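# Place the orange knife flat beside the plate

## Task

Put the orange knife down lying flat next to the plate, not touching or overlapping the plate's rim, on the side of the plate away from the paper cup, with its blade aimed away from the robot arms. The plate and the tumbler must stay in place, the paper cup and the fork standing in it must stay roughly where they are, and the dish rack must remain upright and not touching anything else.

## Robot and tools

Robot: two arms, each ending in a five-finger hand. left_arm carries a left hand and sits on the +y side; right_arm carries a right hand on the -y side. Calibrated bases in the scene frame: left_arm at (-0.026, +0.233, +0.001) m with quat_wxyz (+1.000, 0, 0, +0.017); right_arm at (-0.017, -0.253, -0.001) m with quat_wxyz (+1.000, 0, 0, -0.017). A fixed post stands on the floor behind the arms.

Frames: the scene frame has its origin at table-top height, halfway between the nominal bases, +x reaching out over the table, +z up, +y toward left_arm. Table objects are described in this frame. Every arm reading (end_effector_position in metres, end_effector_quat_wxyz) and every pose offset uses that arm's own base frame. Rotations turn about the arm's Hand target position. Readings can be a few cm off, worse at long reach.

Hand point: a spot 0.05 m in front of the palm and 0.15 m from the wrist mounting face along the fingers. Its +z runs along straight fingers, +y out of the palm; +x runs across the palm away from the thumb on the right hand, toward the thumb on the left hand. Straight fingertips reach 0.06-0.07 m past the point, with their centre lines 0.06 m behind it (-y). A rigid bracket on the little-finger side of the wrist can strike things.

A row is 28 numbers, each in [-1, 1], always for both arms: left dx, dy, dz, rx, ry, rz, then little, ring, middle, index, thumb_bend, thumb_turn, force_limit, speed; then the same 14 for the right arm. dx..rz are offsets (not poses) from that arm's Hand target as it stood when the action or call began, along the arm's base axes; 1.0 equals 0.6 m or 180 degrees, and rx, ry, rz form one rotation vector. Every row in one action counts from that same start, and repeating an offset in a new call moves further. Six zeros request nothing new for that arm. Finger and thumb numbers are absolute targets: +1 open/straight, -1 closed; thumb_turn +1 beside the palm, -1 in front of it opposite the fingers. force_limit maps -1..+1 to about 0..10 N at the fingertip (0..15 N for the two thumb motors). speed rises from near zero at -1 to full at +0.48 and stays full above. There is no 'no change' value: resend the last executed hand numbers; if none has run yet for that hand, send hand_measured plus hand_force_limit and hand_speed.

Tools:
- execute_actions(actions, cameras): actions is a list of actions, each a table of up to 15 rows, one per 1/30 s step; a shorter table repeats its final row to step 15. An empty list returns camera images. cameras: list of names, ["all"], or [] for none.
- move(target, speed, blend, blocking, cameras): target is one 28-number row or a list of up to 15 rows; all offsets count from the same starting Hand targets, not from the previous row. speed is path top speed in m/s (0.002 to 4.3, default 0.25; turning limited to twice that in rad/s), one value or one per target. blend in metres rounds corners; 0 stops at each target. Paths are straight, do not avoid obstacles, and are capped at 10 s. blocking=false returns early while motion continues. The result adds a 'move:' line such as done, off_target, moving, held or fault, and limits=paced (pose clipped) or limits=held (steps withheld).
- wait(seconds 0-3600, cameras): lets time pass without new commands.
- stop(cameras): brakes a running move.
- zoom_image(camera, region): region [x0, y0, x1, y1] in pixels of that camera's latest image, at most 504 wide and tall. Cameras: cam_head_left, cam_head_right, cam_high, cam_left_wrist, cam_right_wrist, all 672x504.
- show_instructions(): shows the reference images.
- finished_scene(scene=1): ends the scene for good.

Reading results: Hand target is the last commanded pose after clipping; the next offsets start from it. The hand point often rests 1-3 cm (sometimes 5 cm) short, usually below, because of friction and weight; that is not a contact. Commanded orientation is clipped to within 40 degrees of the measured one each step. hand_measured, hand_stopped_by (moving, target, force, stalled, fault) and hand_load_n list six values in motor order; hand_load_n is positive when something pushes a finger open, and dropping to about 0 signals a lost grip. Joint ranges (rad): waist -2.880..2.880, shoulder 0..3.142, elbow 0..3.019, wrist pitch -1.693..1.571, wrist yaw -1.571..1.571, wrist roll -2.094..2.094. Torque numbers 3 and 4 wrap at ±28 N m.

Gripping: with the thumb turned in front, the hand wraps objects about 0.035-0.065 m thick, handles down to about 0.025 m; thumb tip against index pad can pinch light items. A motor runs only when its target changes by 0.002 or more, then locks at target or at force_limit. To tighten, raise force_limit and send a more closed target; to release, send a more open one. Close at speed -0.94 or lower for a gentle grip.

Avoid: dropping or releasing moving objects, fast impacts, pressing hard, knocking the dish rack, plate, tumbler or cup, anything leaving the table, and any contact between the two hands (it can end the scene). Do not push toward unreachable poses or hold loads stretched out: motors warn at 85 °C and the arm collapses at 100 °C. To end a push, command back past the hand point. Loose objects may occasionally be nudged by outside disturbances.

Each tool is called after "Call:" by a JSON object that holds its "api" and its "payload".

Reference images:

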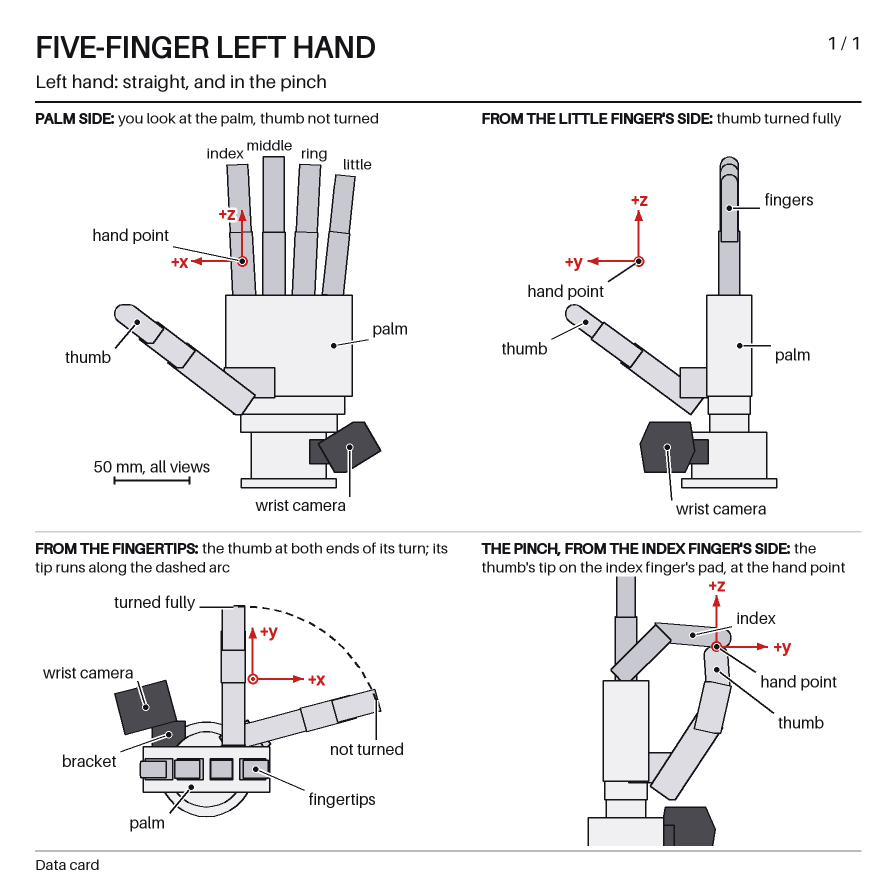

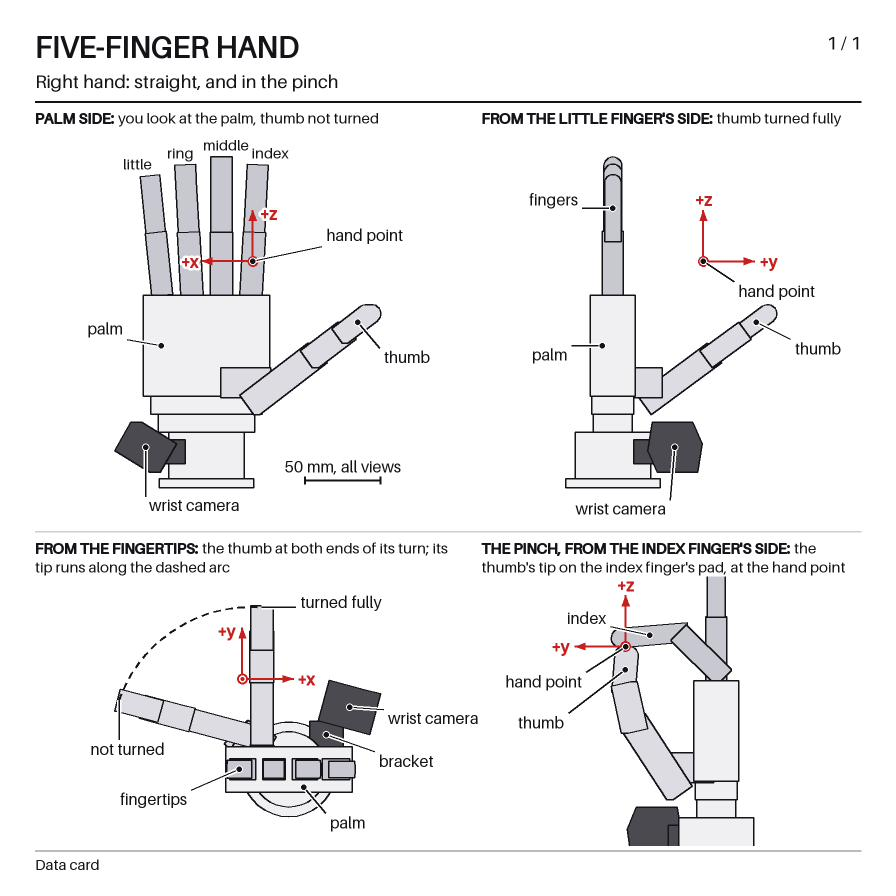

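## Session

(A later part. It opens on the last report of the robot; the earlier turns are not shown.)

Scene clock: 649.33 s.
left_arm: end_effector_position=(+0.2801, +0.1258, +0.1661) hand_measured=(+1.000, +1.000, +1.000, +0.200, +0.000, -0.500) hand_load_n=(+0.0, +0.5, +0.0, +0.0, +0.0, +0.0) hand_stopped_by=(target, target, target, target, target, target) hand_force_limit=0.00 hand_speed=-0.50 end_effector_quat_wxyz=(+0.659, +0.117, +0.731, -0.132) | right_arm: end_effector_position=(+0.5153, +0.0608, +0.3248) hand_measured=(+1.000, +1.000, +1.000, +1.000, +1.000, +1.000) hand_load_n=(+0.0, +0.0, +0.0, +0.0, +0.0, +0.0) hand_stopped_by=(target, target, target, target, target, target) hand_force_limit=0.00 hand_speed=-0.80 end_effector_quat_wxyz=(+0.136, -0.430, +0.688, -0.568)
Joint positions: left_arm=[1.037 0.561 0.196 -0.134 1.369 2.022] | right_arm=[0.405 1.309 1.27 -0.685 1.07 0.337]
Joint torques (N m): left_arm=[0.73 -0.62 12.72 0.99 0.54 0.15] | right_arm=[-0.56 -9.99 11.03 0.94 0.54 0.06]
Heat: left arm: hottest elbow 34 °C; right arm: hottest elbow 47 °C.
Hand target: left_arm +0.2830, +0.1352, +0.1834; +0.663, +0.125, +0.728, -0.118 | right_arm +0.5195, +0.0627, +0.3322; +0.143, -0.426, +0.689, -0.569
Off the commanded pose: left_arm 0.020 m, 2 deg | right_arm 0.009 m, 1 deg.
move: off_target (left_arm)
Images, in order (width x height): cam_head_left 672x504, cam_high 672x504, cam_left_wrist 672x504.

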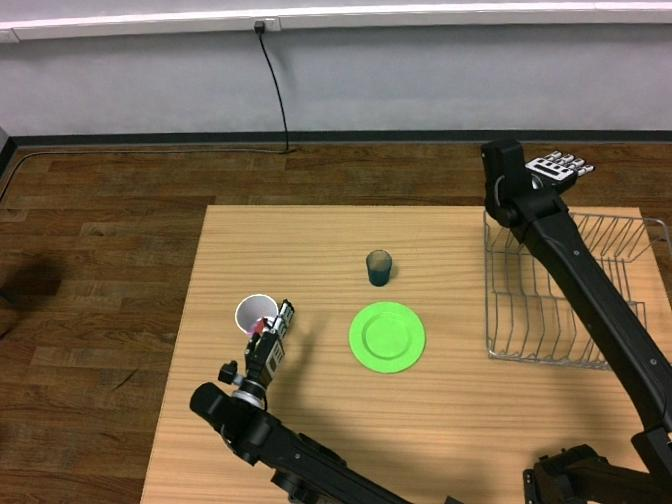

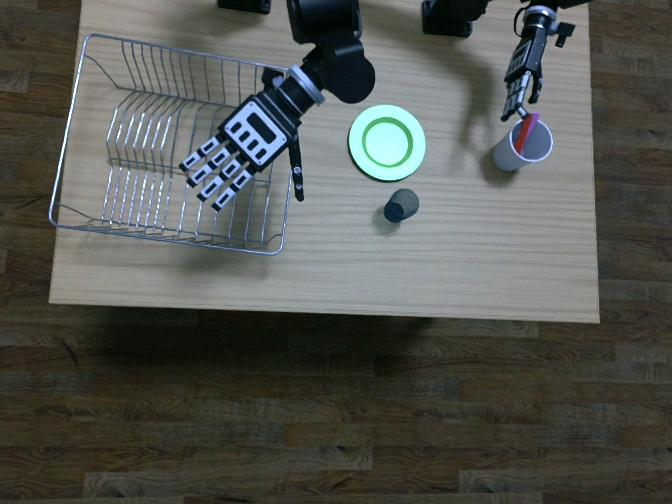

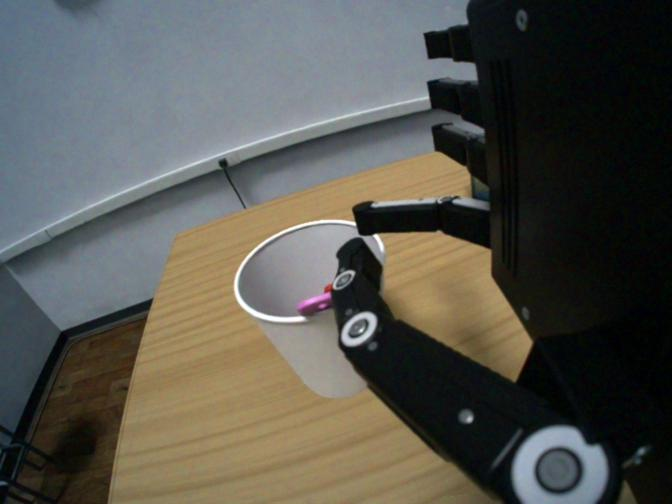

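Call:
{"api": "move", "payload": {"target": [-0.0015, 0.008, -0.027, 0, 0, 0, 1, 1, 1, 0.2, 0.0, -0.5, 0, -0.5, 0, 0, 0, 0, 0, 0, 1, 1, 1, 1, 1, 1, 0, -0.8], "cameras": ["cam_high", "cam_left_wrist", "cam_head_left"], "speed": 0.05}}

Call:
{"api": "zoom_image", "payload": {"camera": "cam_high", "region": [480, 60, 580, 180]}}

Call:
{"api": "zoom_image", "payload": {"camera": "cam_head_left", "region": [220, 250, 330, 360]}}

Call:
{"api": "zoom_image", "payload": {"camera": "cam_left_wrist", "region": [240, 180, 440, 340]}}

Scene clock: 664.00 s.
left_arm: end_effector_position=(+0.2804, +0.1312, +0.1562) hand_measured=(+1.000, +1.000, +1.000, +0.200, +0.000, -0.500) hand_load_n=(+0.0, +0.0, +0.0, +0.0, +0.0, +0.0) hand_stopped_by=(target, target, target, target, target, target) hand_force_limit=0.00 hand_speed=-0.50 end_effector_quat_wxyz=(+0.658, +0.115, +0.732, -0.135) | right_arm: end_effector_position=(+0.5153, +0.0608, +0.3248) hand_measured=(+1.000, +1.000, +1.000, +1.000, +1.000, +1.000) hand_load_n=(+0.0, +0.0, +0.0, +0.0, +0.0, -0.5) hand_stopped_by=(target, target, target, target, target, target) hand_force_limit=0.00 hand_speed=-0.80 end_effector_quat_wxyz=(+0.136, -0.430, +0.688, -0.568)
Joint positions: left_arm=[1.053 0.627 0.196 -0.129 1.384 2.077] | right_arm=[0.405 1.309 1.27 -0.685 1.07 0.337]
Joint torques (N m): left_arm=[0.91 -1.03 10.86 2.19 0.61 0.14] | right_arm=[-0.44 -8.94 10.89 1.02 0.53 0.05]
Heat: left arm: hottest elbow 38 °C; right arm: hottest elbow 47 °C.
Hand target: left_arm +0.2821, +0.1400, +0.1672; +0.663, +0.125, +0.728, -0.118 | right_arm +0.5195, +0.0627, +0.3322; +0.143, -0.426, +0.689, -0.569
Off the commanded pose: left_arm 0.014 m, 2 deg | right_arm 0.009 m, 1 deg.
move: off_target (left_arm)
Images, in order (width x height): cam_head_left 672x504, cam_high 672x504, cam_left_wrist 672x504.

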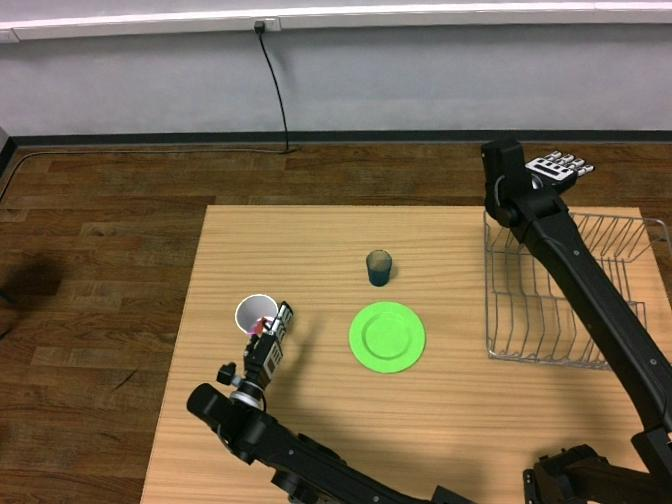

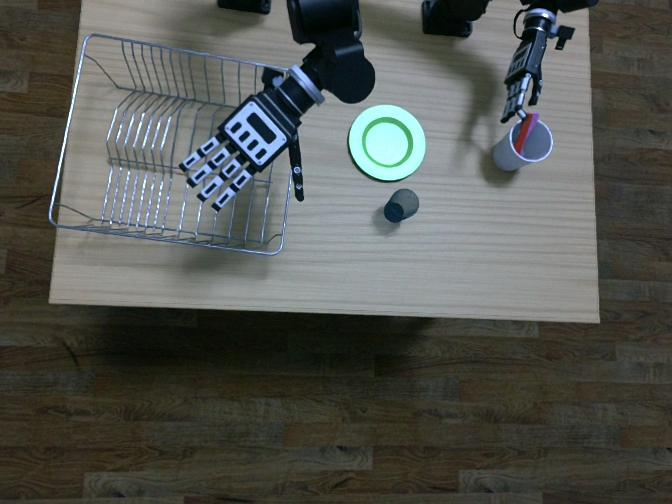

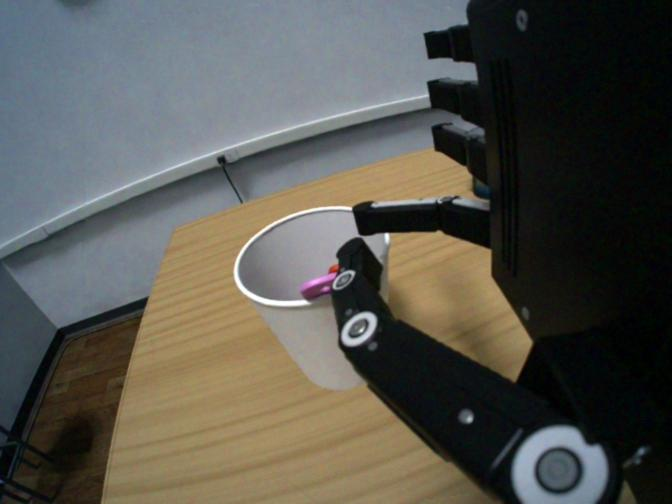

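Scaled by 4.200 from the camera's image (finer frame: 960x720).

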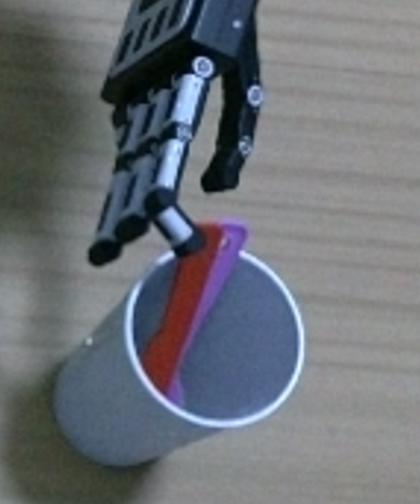

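Scaled by 4.582 from the camera's image (finer frame: 960x720).

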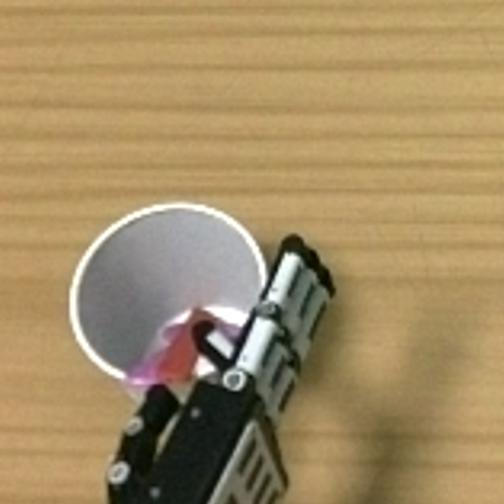

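Scaled by 2.520 from the camera's image (finer frame: 960x720).

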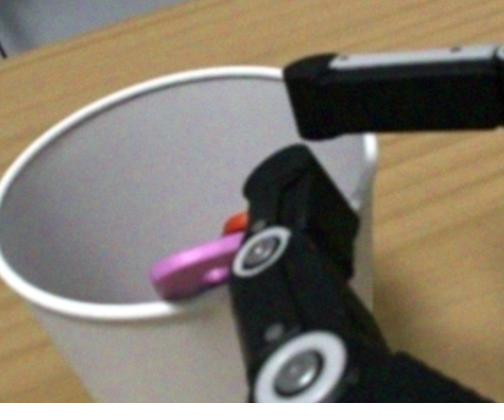

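Call:
{"api": "move", "payload": {"target": [-0.0008, 0.0033, -0.030, 0, 0, 0, 1, 1, 1, 0.2, 0.0, -0.4, 0, -0.5, 0, 0, 0, 0, 0, 0, 1, 1, 1, 1, 1, 1, 0, -0.8], "cameras": ["cam_high", "cam_left_wrist", "cam_head_left"], "speed": 0.05}}

Call:
{"api": "zoom_image", "payload": {"camera": "cam_high", "region": [480, 60, 580, 180]}}

Call:
{"api": "zoom_image", "payload": {"camera": "cam_head_left", "region": [220, 250, 330, 360]}}

Call:
{"api": "zoom_image", "payload": {"camera": "cam_left_wrist", "region": [240, 180, 440, 340]}}

Scene clock: 687.70 s.
left_arm: end_effector_position=(+0.2827, +0.1372, +0.1477) hand_measured=(+1.000, +1.000, +1.000, +0.200, +0.000, -0.400) hand_load_n=(+0.0, +0.0, +0.0, +0.0, +0.0, +0.5) hand_stopped_by=(target, target, target, target, target, target) hand_force_limit=0.00 hand_speed=-0.50 end_effector_quat_wxyz=(+0.660, +0.122, +0.730, -0.129) | right_arm: end_effector_position=(+0.5153, +0.0608, +0.3248) hand_measured=(+1.000, +1.000, +1.000, +1.000, +1.000, +1.000) hand_load_n=(+0.0, +0.0, +0.0, -0.5, +0.0, -0.5) hand_stopped_by=(target, target, target, target, target, target) hand_force_limit=0.00 hand_speed=-0.80 end_effector_quat_wxyz=(+0.136, -0.430, +0.688, -0.568)
Joint positions: left_arm=[1.06 0.697 0.183 -0.049 1.391 2.098] | right_arm=[0.405 1.309 1.27 -0.685 1.07 0.337]
Joint torques (N m): left_arm=[0.97 -1.55 9.07 2.14 0.62 0.13] | right_arm=[-0.15 -10.17 11.14 1.16 0.51 0.05]
Heat: left arm: hottest elbow 38 °C; right arm: hottest elbow 47 °C.
Hand target: left_arm +0.2816, +0.1420, +0.1492; +0.663, +0.125, +0.728, -0.118 | right_arm +0.5195, +0.0627, +0.3322; +0.143, -0.426, +0.689, -0.569
Off the commanded pose: left_arm 0.005 m, 1 deg | right_arm 0.009 m, 1 deg.
joint sent to its limit (left arm) — joint 6 (wrist roll), upper limit. The joint targets still meet the commanded pose.
move: done
Images, in order (width x height): cam_head_left 672x504, cam_high 672x504, cam_left_wrist 672x504.

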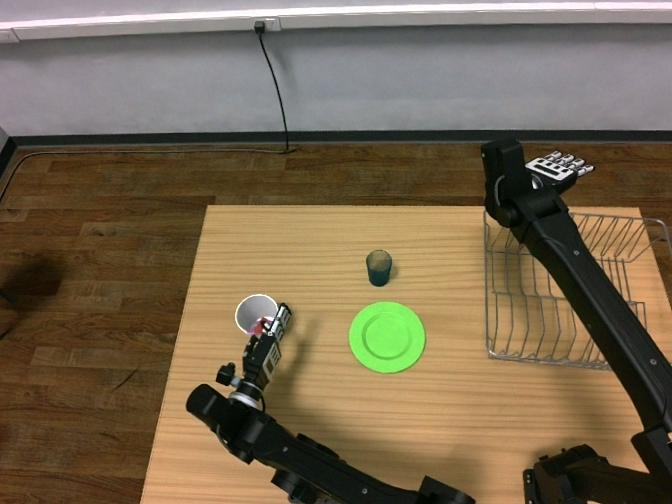

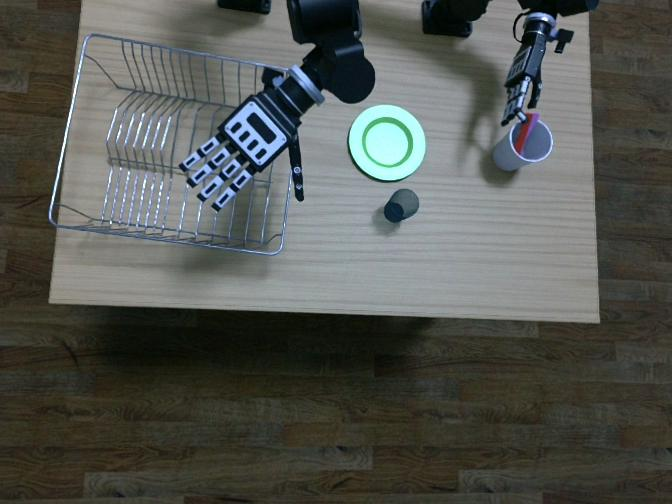

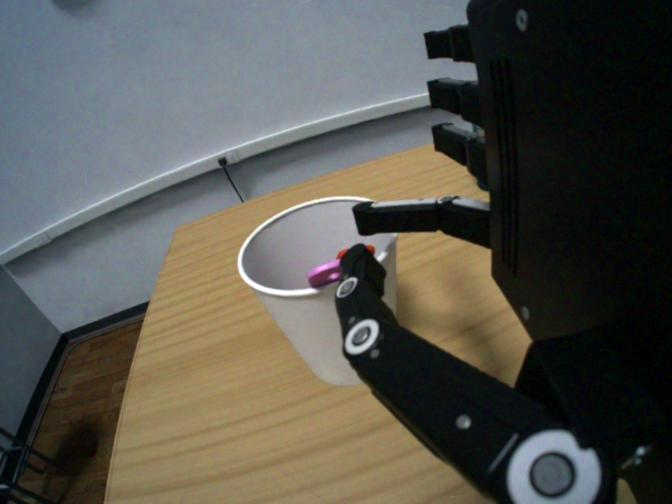

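Scaled by 4.200 from the camera's image (finer frame: 960x720).

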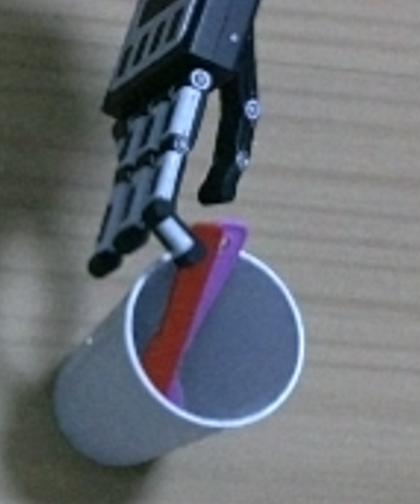

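Scaled by 4.582 from the camera's image (finer frame: 960x720).

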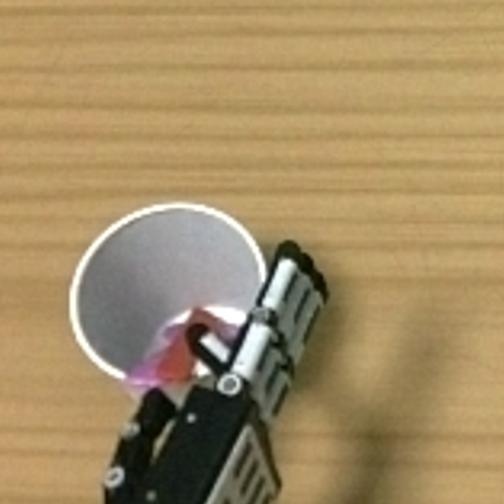

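Scaled by 2.520 from the camera's image (finer frame: 960x720).

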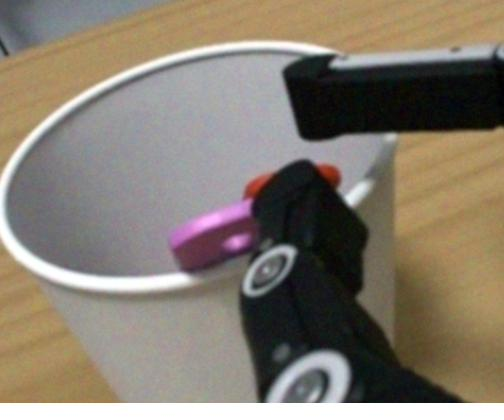

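Call:
{"api": "move", "payload": {"target": [-0.004, -0.012, -0.017, 0, 0, 0, 1, 1, 1, 0.2, 0.0, -0.4, 0, -0.5, 0, 0, 0, 0, 0, 0, 1, 1, 1, 1, 1, 1, 0, -0.8], "cameras": ["cam_high", "cam_left_wrist", "cam_head_left"], "speed": 0.05}}

Call:
{"api": "zoom_image", "payload": {"camera": "cam_high", "region": [480, 60, 580, 180]}}

Call:
{"api": "zoom_image", "payload": {"camera": "cam_left_wrist", "region": [240, 180, 440, 340]}}

Scene clock: 717.90 s.
left_arm: end_effector_position=(+0.2797, +0.1319, +0.1372) hand_measured=(+1.000, +1.000, +1.000, +0.200, +0.000, -0.400) hand_load_n=(+0.0, +0.0, +0.0, +0.0, +0.0, +0.5) hand_stopped_by=(target, target, target, target, target, target) hand_force_limit=0.00 hand_speed=-0.50 end_effector_quat_wxyz=(+0.661, +0.125, +0.729, -0.126) | right_arm: end_effector_position=(+0.5153, +0.0608, +0.3248) hand_measured=(+1.000, +1.000, +1.000, +1.000, +1.000, +1.000) hand_load_n=(+0.0, +0.0, +0.0, +0.0, +0.0, +0.0) hand_stopped_by=(target, target, target, target, target, target) hand_force_limit=0.00 hand_speed=-0.80 end_effector_quat_wxyz=(+0.136, -0.430, +0.688, -0.568)
Joint positions: left_arm=[1.06 0.697 0.148 -0.005 1.39 2.099] | right_arm=[0.405 1.309 1.27 -0.685 1.07 0.337]
Joint torques (N m): left_arm=[0.5 -1.96 8.85 2.14 0.37 -0.03] | right_arm=[-0.32 -9.82 11.03 1.13 0.53 0.05]
Heat: left arm: hottest elbow 34 °C; right arm: hottest elbow 48 °C.
Hand target: left_arm +0.2792, +0.1348, +0.1391; +0.663, +0.125, +0.728, -0.118 | right_arm +0.5195, +0.0627, +0.3322; +0.143, -0.426, +0.689, -0.569
Off the commanded pose: left_arm 0.003 m, 1 deg | right_arm 0.009 m, 1 deg.
move: done
Images, in order (width x height): cam_head_left 672x504, cam_high 672x504, cam_left_wrist 672x504.

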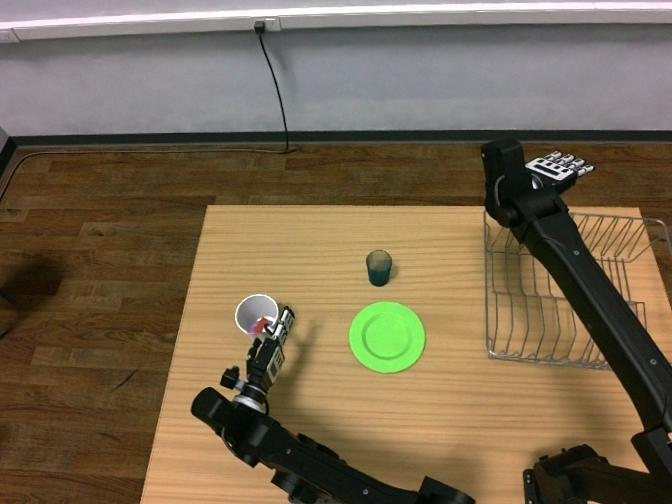

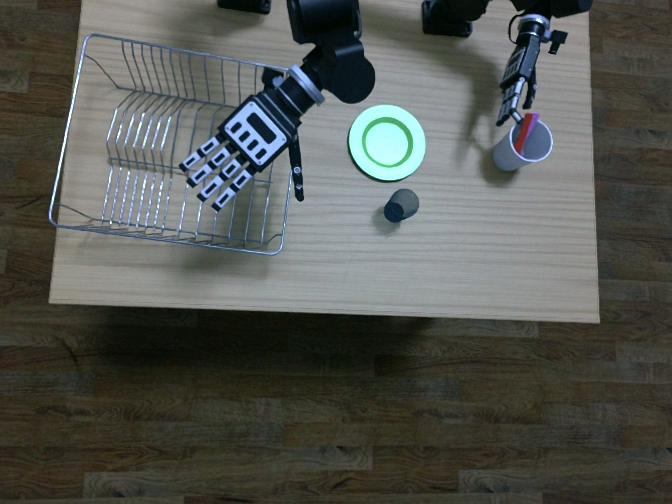

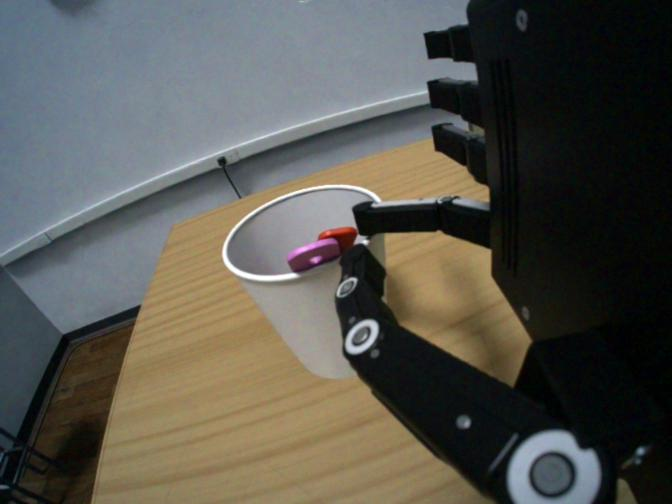

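Scaled by 4.200 from the camera's image (finer frame: 960x720).

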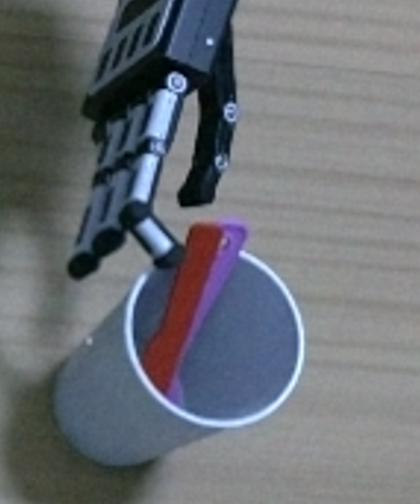

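Scaled by 2.520 from the camera's image (finer frame: 960x720).

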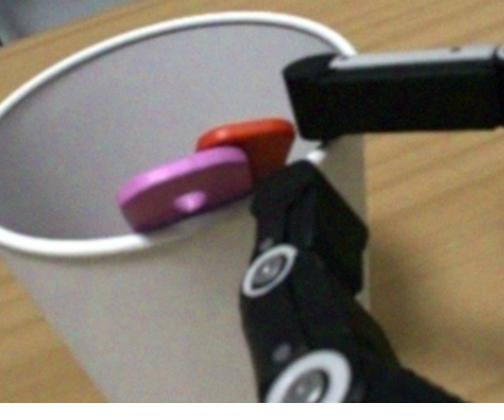

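Call:
{"api": "move", "payload": {"target": [0.0, 0.008, 0.005, 0, 0, 0, 1, 1, 1, 0.2, 0.0, -0.4, 0, -0.5, 0, 0, 0, 0, 0, 0, 1, 1, 1, 1, 1, 1, 0, -0.8], "speed": 0.05, "cameras": ["cam_left_wrist", "cam_high"]}}

Scene clock: 756.73 s.
left_arm: end_effector_position=(+0.2792, +0.1325, +0.1368) hand_measured=(+1.000, +1.000, +1.000, +0.200, +0.000, -0.400) hand_load_n=(+0.0, +0.0, +0.0, +0.0, +0.0, +0.5) hand_stopped_by=(target, target, target, target, target, target) hand_force_limit=0.00 hand_speed=-0.50 end_effector_quat_wxyz=(+0.661, +0.123, +0.729, -0.127) | right_arm: end_effector_position=(+0.5153, +0.0608, +0.3248) hand_measured=(+1.000, +1.000, +1.000, +1.000, +1.000, +1.000) hand_load_n=(+0.0, +0.0, +0.0, +0.0, +0.0, +0.0) hand_stopped_by=(target, target, target, target, target, target) hand_force_limit=0.00 hand_speed=-0.80 end_effector_quat_wxyz=(+0.136, -0.430, +0.688, -0.568)
Joint positions: left_arm=[1.064 0.7 0.148 -0.005 1.394 2.099] | right_arm=[0.405 1.309 1.27 -0.685 1.07 0.337]
Joint torques (N m): left_arm=[1.03 -1.14 10.02 1.43 0.61 0.14] | right_arm=[-1.32 -9.99 11.14 1.05 0.53 0.08]
Heat: left arm: hottest elbow 32 °C; right arm: hottest elbow 48 °C.
Hand target: left_arm +0.2793, +0.1396, +0.1421; +0.663, +0.125, +0.728, -0.118 | right_arm +0.5195, +0.0627, +0.3322; +0.143, -0.426, +0.689, -0.569
Off the commanded pose: left_arm 0.009 m, 1 deg | right_arm 0.009 m, 1 deg.
joint sent to its limit (left arm) — joint 6 (wrist roll), upper limit. The joint targets still meet the commanded pose.
move: done
Images, in order (width x height): cam_high 672x504, cam_left_wrist 672x504.

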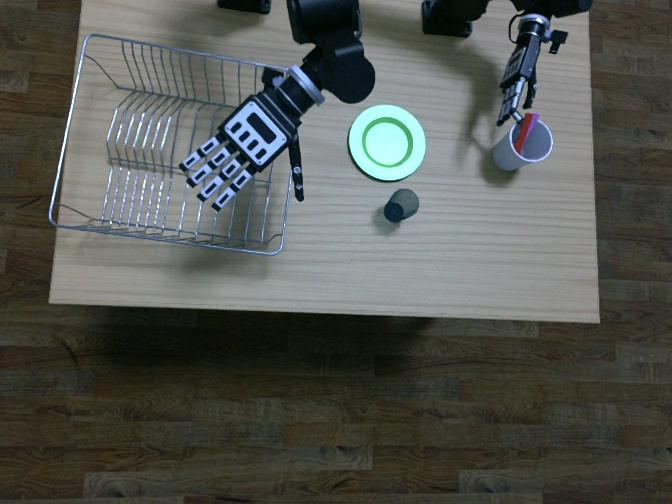

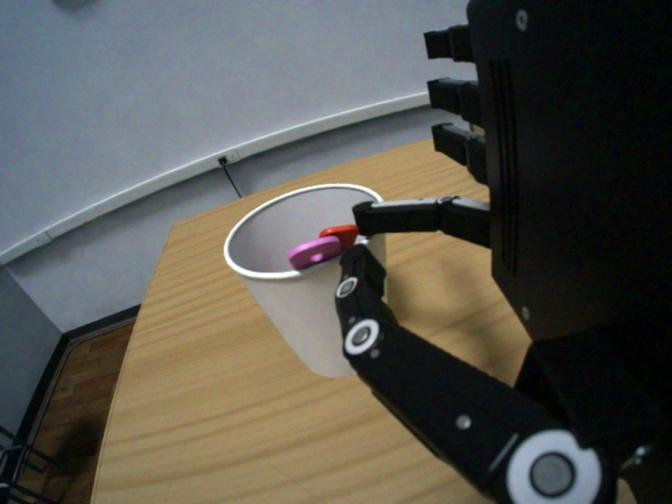

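Call:
{"api": "move", "payload": {"target": [0.0, 0.01, 0.006, 0, 0, 0, 1, 1, 1, 0.2, 0.0, -0.4, 0, -0.5, 0, 0, 0, 0, 0, 0, 1, 1, 1, 1, 1, 1, 0, -0.8], "speed": 0.05, "cameras": ["cam_left_wrist"]}}

Call:
{"api": "zoom_image", "payload": {"camera": "cam_left_wrist", "region": [240, 180, 440, 340]}}

Scene clock: 767.47 s.
left_arm: end_effector_position=(+0.2776, +0.1342, +0.1351) hand_measured=(+1.000, +1.000, +1.000, +0.200, +0.000, -0.400) hand_load_n=(+0.0, +0.0, +0.0, +0.0, +0.0, +0.0) hand_stopped_by=(target, target, target, target, target, target) hand_force_limit=0.00 hand_speed=-0.50 end_effector_quat_wxyz=(+0.663, +0.118, +0.728, -0.130) | right_arm: end_effector_position=(+0.5153, +0.0608, +0.3248) hand_measured=(+1.000, +1.000, +1.000, +1.000, +1.000, +1.000) hand_load_n=(-0.5, +0.0, +0.0, +0.0, +0.0, +0.0) hand_stopped_by=(target, target, target, target, target, target) hand_force_limit=0.00 hand_speed=-0.80 end_effector_quat_wxyz=(+0.136, -0.430, +0.688, -0.568)
Joint positions: left_arm=[1.078 0.714 0.148 -0.005 1.407 2.102] | right_arm=[0.405 1.309 1.27 -0.685 1.07 0.337]
Joint torques (N m): left_arm=[0.91 -1.26 10.93 1.51 0.44 0.11] | right_arm=[-1.32 -9.64 11.03 1.03 0.53 0.01]
Heat: left arm: hottest elbow 32 °C; right arm: hottest elbow 48 °C.
Hand target: left_arm +0.2793, +0.1456, +0.1457; +0.663, +0.125, +0.728, -0.118 | right_arm +0.5195, +0.0627, +0.3322; +0.143, -0.426, +0.689, -0.569
Off the commanded pose: left_arm 0.016 m, 2 deg | right_arm 0.009 m, 1 deg.
joint sent to its limit (left arm) — joint 6 (wrist roll), upper limit. The joint targets still meet the commanded pose.
move: off_target (left_arm)

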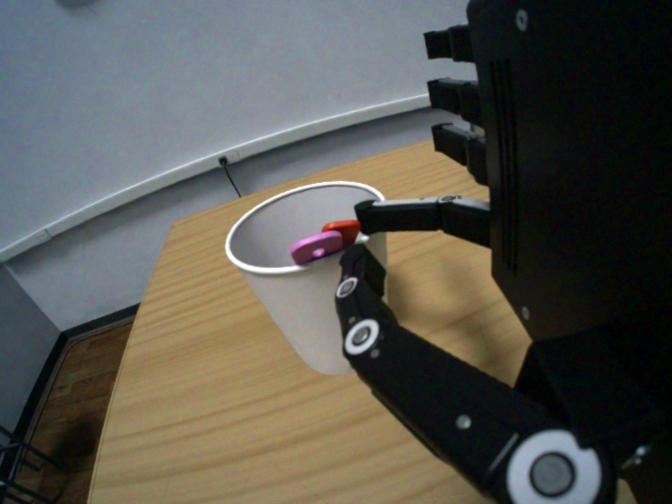

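Scaled by 2.520 from the camera's image (finer frame: 960x720).

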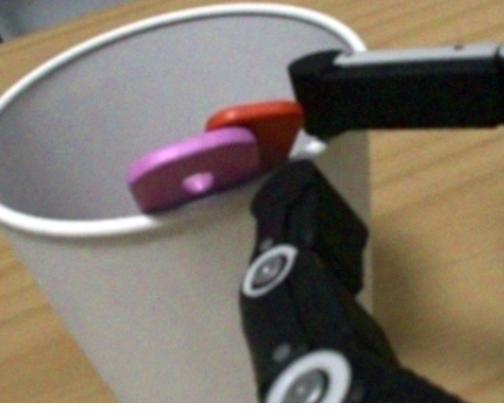

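Call:
{"api": "move", "payload": {"target": [0.002, 0.003, 0.01, 0, 0, 0, 1, 1, 1, 0.2, 0.0, -0.4, 0, -0.5, 0, 0, 0, 0, 0, 0, 1, 1, 1, 1, 1, 1, 0, -0.8], "speed": 0.05, "cameras": ["cam_left_wrist"]}}

Call:
{"api": "zoom_image", "payload": {"camera": "cam_left_wrist", "region": [240, 180, 440, 340]}}

Scene clock: 777.90 s.
left_arm: end_effector_position=(+0.2780, +0.1350, +0.1365) hand_measured=(+1.000, +1.000, +1.000, +0.200, +0.000, -0.400) hand_load_n=(+0.0, +0.0, +0.0, +0.0, +0.0, +0.0) hand_stopped_by=(target, target, target, target, target, target) hand_force_limit=0.00 hand_speed=-0.50 end_effector_quat_wxyz=(+0.662, +0.117, +0.728, -0.132) | right_arm: end_effector_position=(+0.5153, +0.0608, +0.3248) hand_measured=(+1.000, +1.000, +1.000, +1.000, +1.000, +1.000) hand_load_n=(+0.0, +0.0, +0.0, +0.0, +0.0, +0.0) hand_stopped_by=(target, target, target, target, target, target) hand_force_limit=0.00 hand_speed=-0.80 end_effector_quat_wxyz=(+0.136, -0.430, +0.688, -0.568)
Joint positions: left_arm=[1.078 0.714 0.154 -0.015 1.407 2.103] | right_arm=[0.405 1.309 1.27 -0.685 1.07 0.337]
Joint torques (N m): left_arm=[0.97 -1.9 11.75 0.95 0.43 0.09] | right_arm=[-0.09 -9.17 11 1.2 0.55 0.01]
Heat: left arm: hottest elbow 33 °C; right arm: hottest elbow 48 °C.
Hand target: left_arm +0.2805, +0.1474, +0.1518; +0.663, +0.125, +0.728, -0.118 | right_arm +0.5195, +0.0627, +0.3322; +0.143, -0.426, +0.689, -0.569
Off the commanded pose: left_arm 0.020 m, 2 deg | right_arm 0.009 m, 1 deg.
joint sent to its limit (left arm) — joint 6 (wrist roll), upper limit. The joint targets still meet the commanded pose.
move: off_target (left_arm)

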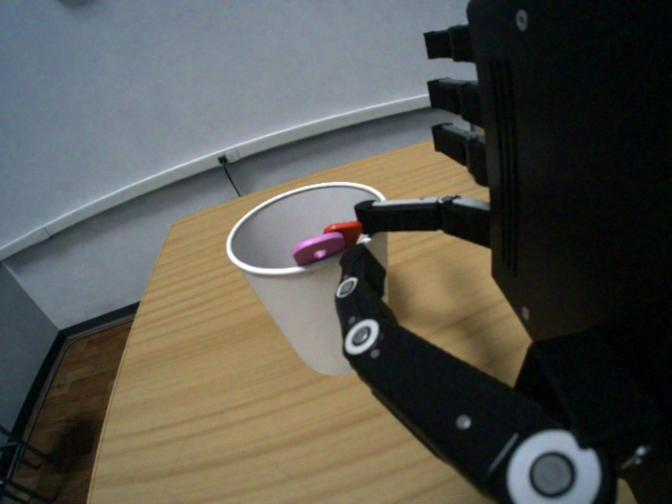

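Scaled by 2.520 from the camera's image (finer frame: 960x720).

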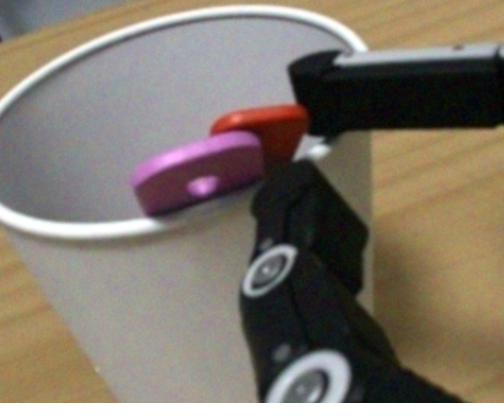

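Call:
{"api": "move", "payload": {"target": [0.003, 0.002, 0.011, 0, 0, 0, 1, 1, 1, 0.2, 0.0, -0.4, 0, -0.5, 0, 0, 0, 0, 0, 0, 1, 1, 1, 1, 1, 1, 0, -0.8], "speed": 0.05, "cameras": ["cam_left_wrist", "cam_high"]}}

Call:
{"api": "zoom_image", "payload": {"camera": "cam_left_wrist", "region": [240, 180, 440, 340]}}

Call:
{"api": "zoom_image", "payload": {"camera": "cam_high", "region": [480, 60, 580, 180]}}

Scene clock: 787.37 s.
left_arm: end_effector_position=(+0.2795, +0.1380, +0.1424) hand_measured=(+1.000, +1.000, +1.000, +0.200, +0.000, -0.400) hand_load_n=(+0.0, +0.0, +0.0, +0.0, +0.0, +0.5) hand_stopped_by=(target, target, target, target, target, target) hand_force_limit=0.00 hand_speed=-0.50 end_effector_quat_wxyz=(+0.661, +0.115, +0.729, -0.132) | right_arm: end_effector_position=(+0.5153, +0.0608, +0.3248) hand_measured=(+1.000, +1.000, +1.000, +1.000, +1.000, +1.000) hand_load_n=(+0.0, +0.0, +0.0, +0.0, +0.0, +0.0) hand_stopped_by=(target, target, target, target, target, target) hand_force_limit=0.00 hand_speed=-0.80 end_effector_quat_wxyz=(+0.136, -0.430, +0.688, -0.568)
Joint positions: left_arm=[1.078 0.71 0.174 -0.043 1.405 2.103] | right_arm=[0.405 1.309 1.27 -0.685 1.07 0.337]
Joint torques (N m): left_arm=[0.62 -2.37 11.71 0.83 0.4 0.1] | right_arm=[-1.32 -9.7 10.95 1.1 0.56 0.09]
Heat: left arm: hottest elbow 33 °C; right arm: hottest elbow 48 °C.
Hand target: left_arm +0.2823, +0.1485, +0.1582; +0.663, +0.125, +0.728, -0.118 | right_arm +0.5195, +0.0627, +0.3322; +0.143, -0.426, +0.689, -0.569
Off the commanded pose: left_arm 0.019 m, 2 deg | right_arm 0.009 m, 1 deg.
joint sent to its limit (left arm) — joint 6 (wrist roll), upper limit. The joint targets still meet the commanded pose.
move: off_target (left_arm)
Images, in order (width x height): cam_high 672x504, cam_left_wrist 672x504.

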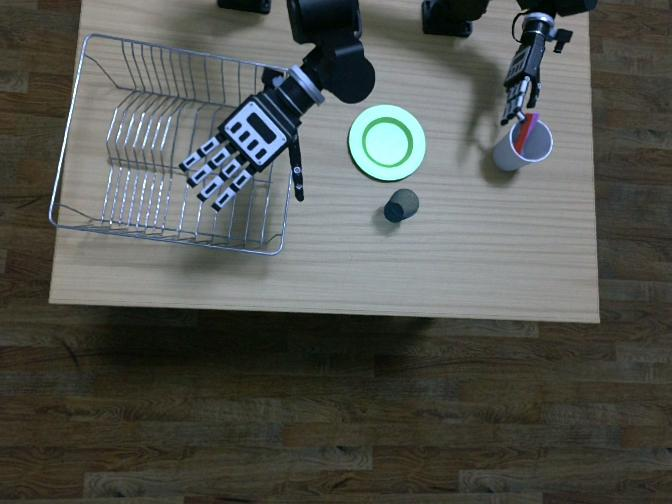

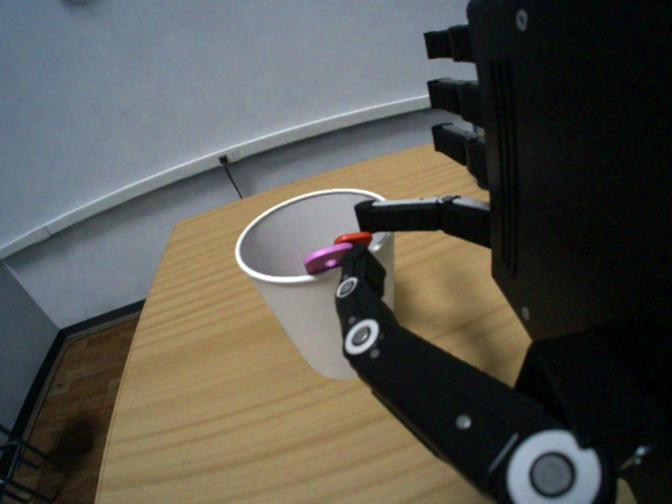

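Scaled by 2.520 from the camera's image (finer frame: 960x720).

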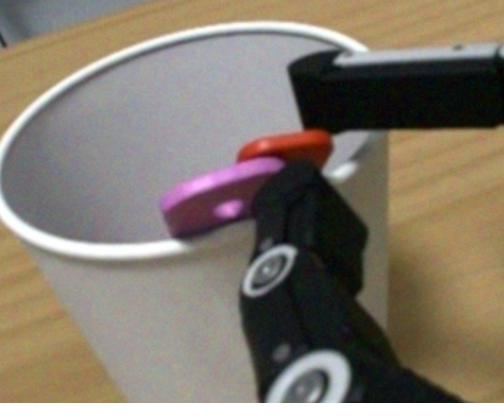

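Scaled by 4.200 from the camera's image (finer frame: 960x720).

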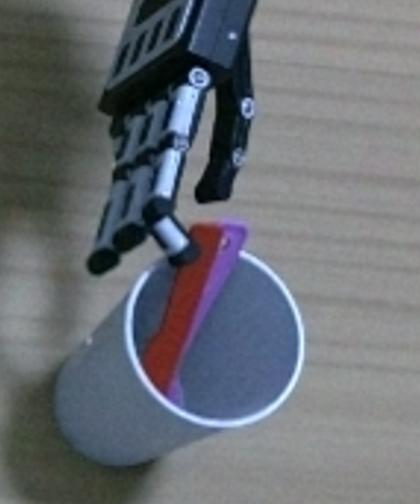

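Call:
{"api": "move", "payload": {"target": [-0.002, -0.018, -0.004, 0, 0, 0, 1, 1, 1, 0.2, 0.0, -0.4, 0, -0.5, 0, 0, 0, 0, 0, 0, 1, 1, 1, 1, 1, 1, 0, -0.8], "speed": 0.05, "cameras": ["cam_left_wrist", "cam_high"]}}

Call:
{"api": "zoom_image", "payload": {"camera": "cam_left_wrist", "region": [240, 180, 440, 340]}}

Scene clock: 810.50 s.
left_arm: end_effector_position=(+0.2786, +0.1396, +0.1523) hand_measured=(+1.000, +1.000, +1.000, +0.200, +0.000, -0.400) hand_load_n=(+0.0, +0.0, +0.0, +0.0, +0.0, +0.5) hand_stopped_by=(target, target, target, target, target, target) hand_force_limit=0.00 hand_speed=-0.50 end_effector_quat_wxyz=(+0.665, +0.125, +0.728, -0.112) | right_arm: end_effector_position=(+0.5153, +0.0608, +0.3248) hand_measured=(+1.000, +1.000, +1.000, +1.000, +1.000, +1.000) hand_load_n=(+0.0, +0.0, +0.0, +0.0, +0.5, -0.5) hand_stopped_by=(target, target, target, target, target, target) hand_force_limit=0.00 hand_speed=-0.80 end_effector_quat_wxyz=(+0.136, -0.430, +0.688, -0.568)
Joint positions: left_arm=[1.078 0.657 0.174 -0.047 1.39 2.097] | right_arm=[0.405 1.309 1.27 -0.685 1.07 0.337]
Joint torques (N m): left_arm=[-0.91 -1.9 10.21 0.87 0.36 -0.12] | right_arm=[-0.67 -10.17 11.12 1.17 0.56 0.04]
Heat: left arm: hottest elbow 37 °C; right arm: hottest elbow 49 °C.
Hand target: left_arm +0.2811, +0.1377, +0.1558; +0.663, +0.125, +0.728, -0.118 | right_arm +0.5195, +0.0627, +0.3322; +0.143, -0.426, +0.689, -0.569
Off the commanded pose: left_arm 0.005 m, 1 deg | right_arm 0.009 m, 1 deg.
move: done
Images, in order (width x height): cam_high 672x504, cam_left_wrist 672x504.

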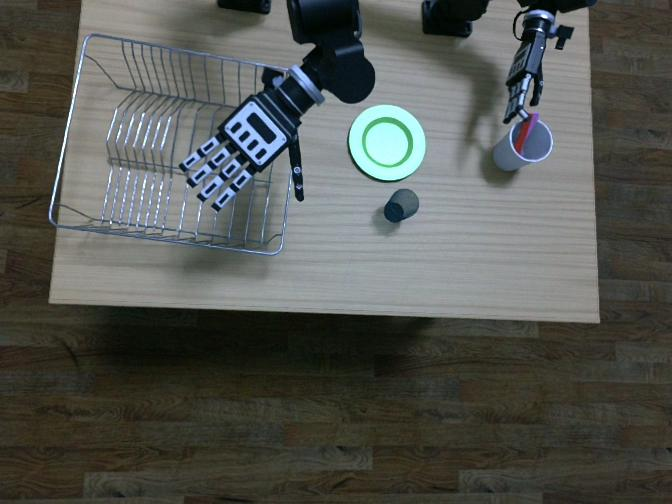

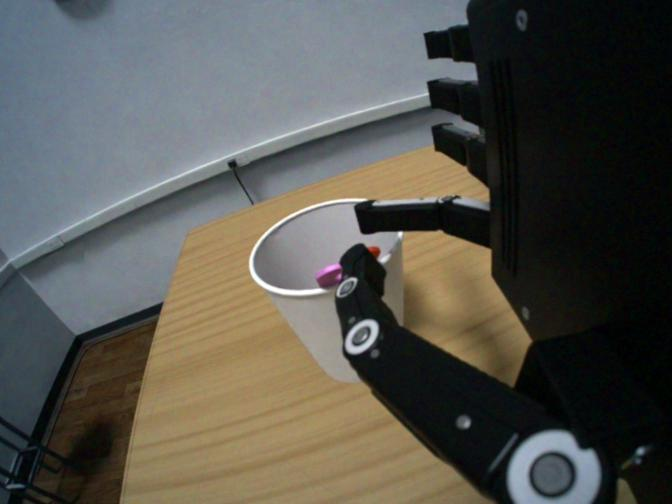

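Scaled by 2.520 from the camera's image (finer frame: 960x720).

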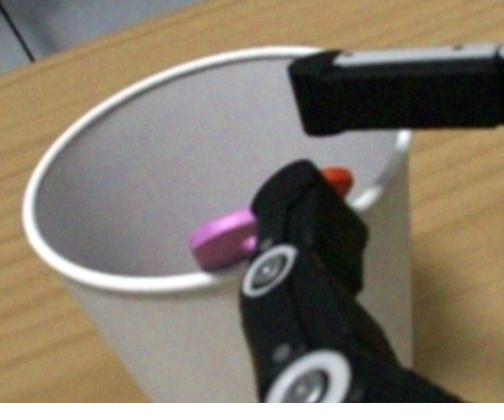

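Call:
{"api": "move", "payload": {"target": [-0.001, -0.009, -0.022, 0, 0, 0, 1, 1, 1, 0.2, 0.0, -0.4, 0, -0.5, 0, 0, 0, 0, 0, 0, 1, 1, 1, 1, 1, 1, 0, -0.8], "speed": 0.05, "cameras": ["cam_left_wrist", "cam_high"]}}

Call:
{"api": "zoom_image", "payload": {"camera": "cam_left_wrist", "region": [240, 180, 440, 340]}}

Scene clock: 820.97 s.
left_arm: end_effector_position=(+0.2782, +0.1349, +0.1435) hand_measured=(+1.000, +1.000, +1.000, +0.200, +0.000, -0.400) hand_load_n=(+0.0, +0.0, +0.0, +0.0, +0.0, +0.0) hand_stopped_by=(target, target, target, target, target, target) hand_force_limit=0.00 hand_speed=-0.50 end_effector_quat_wxyz=(+0.664, +0.123, +0.729, -0.114) | right_arm: end_effector_position=(+0.5153, +0.0608, +0.3248) hand_measured=(+1.000, +1.000, +1.000, +1.000, +1.000, +1.000) hand_load_n=(+0.0, +0.0, +0.0, +0.0, +0.0, +0.0) hand_stopped_by=(target, target, target, target, target, target) hand_force_limit=0.00 hand_speed=-0.80 end_effector_quat_wxyz=(+0.136, -0.430, +0.688, -0.568)
Joint positions: left_arm=[1.066 0.66 0.146 0.003 1.379 2.072] | right_arm=[0.405 1.309 1.27 -0.685 1.07 0.337]
Joint torques (N m): left_arm=[-0.79 -0.73 9.06 2.19 0.34 -0.11] | right_arm=[-0.67 -9.35 11.06 1.17 0.49 0.11]
Heat: left arm: hottest elbow 37 °C; right arm: hottest elbow 49 °C.
Hand target: left_arm +0.2805, +0.1324, +0.1426; +0.663, +0.125, +0.728, -0.118 | right_arm +0.5195, +0.0627, +0.3322; +0.143, -0.426, +0.689, -0.569
Off the commanded pose: left_arm 0.004 m, 1 deg | right_arm 0.009 m, 1 deg.
move: done
Images, in order (width x height): cam_high 672x504, cam_left_wrist 672x504.

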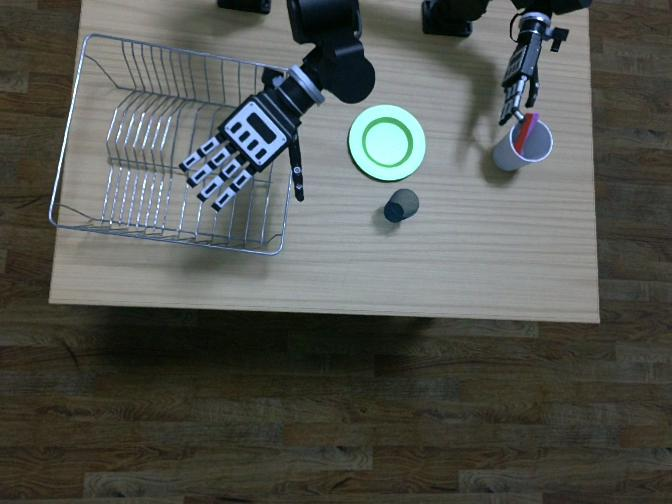

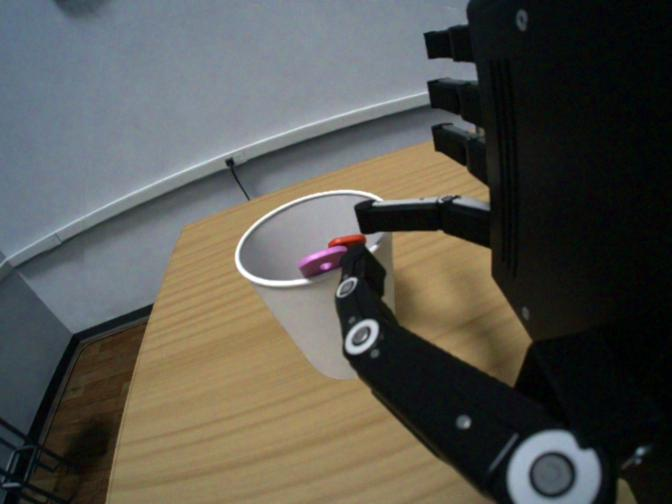

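Scaled by 2.520 from the camera's image (finer frame: 960x720).

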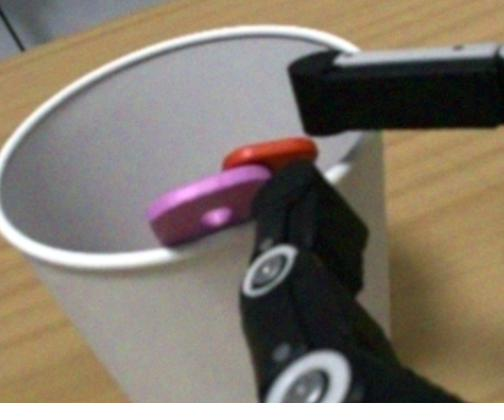

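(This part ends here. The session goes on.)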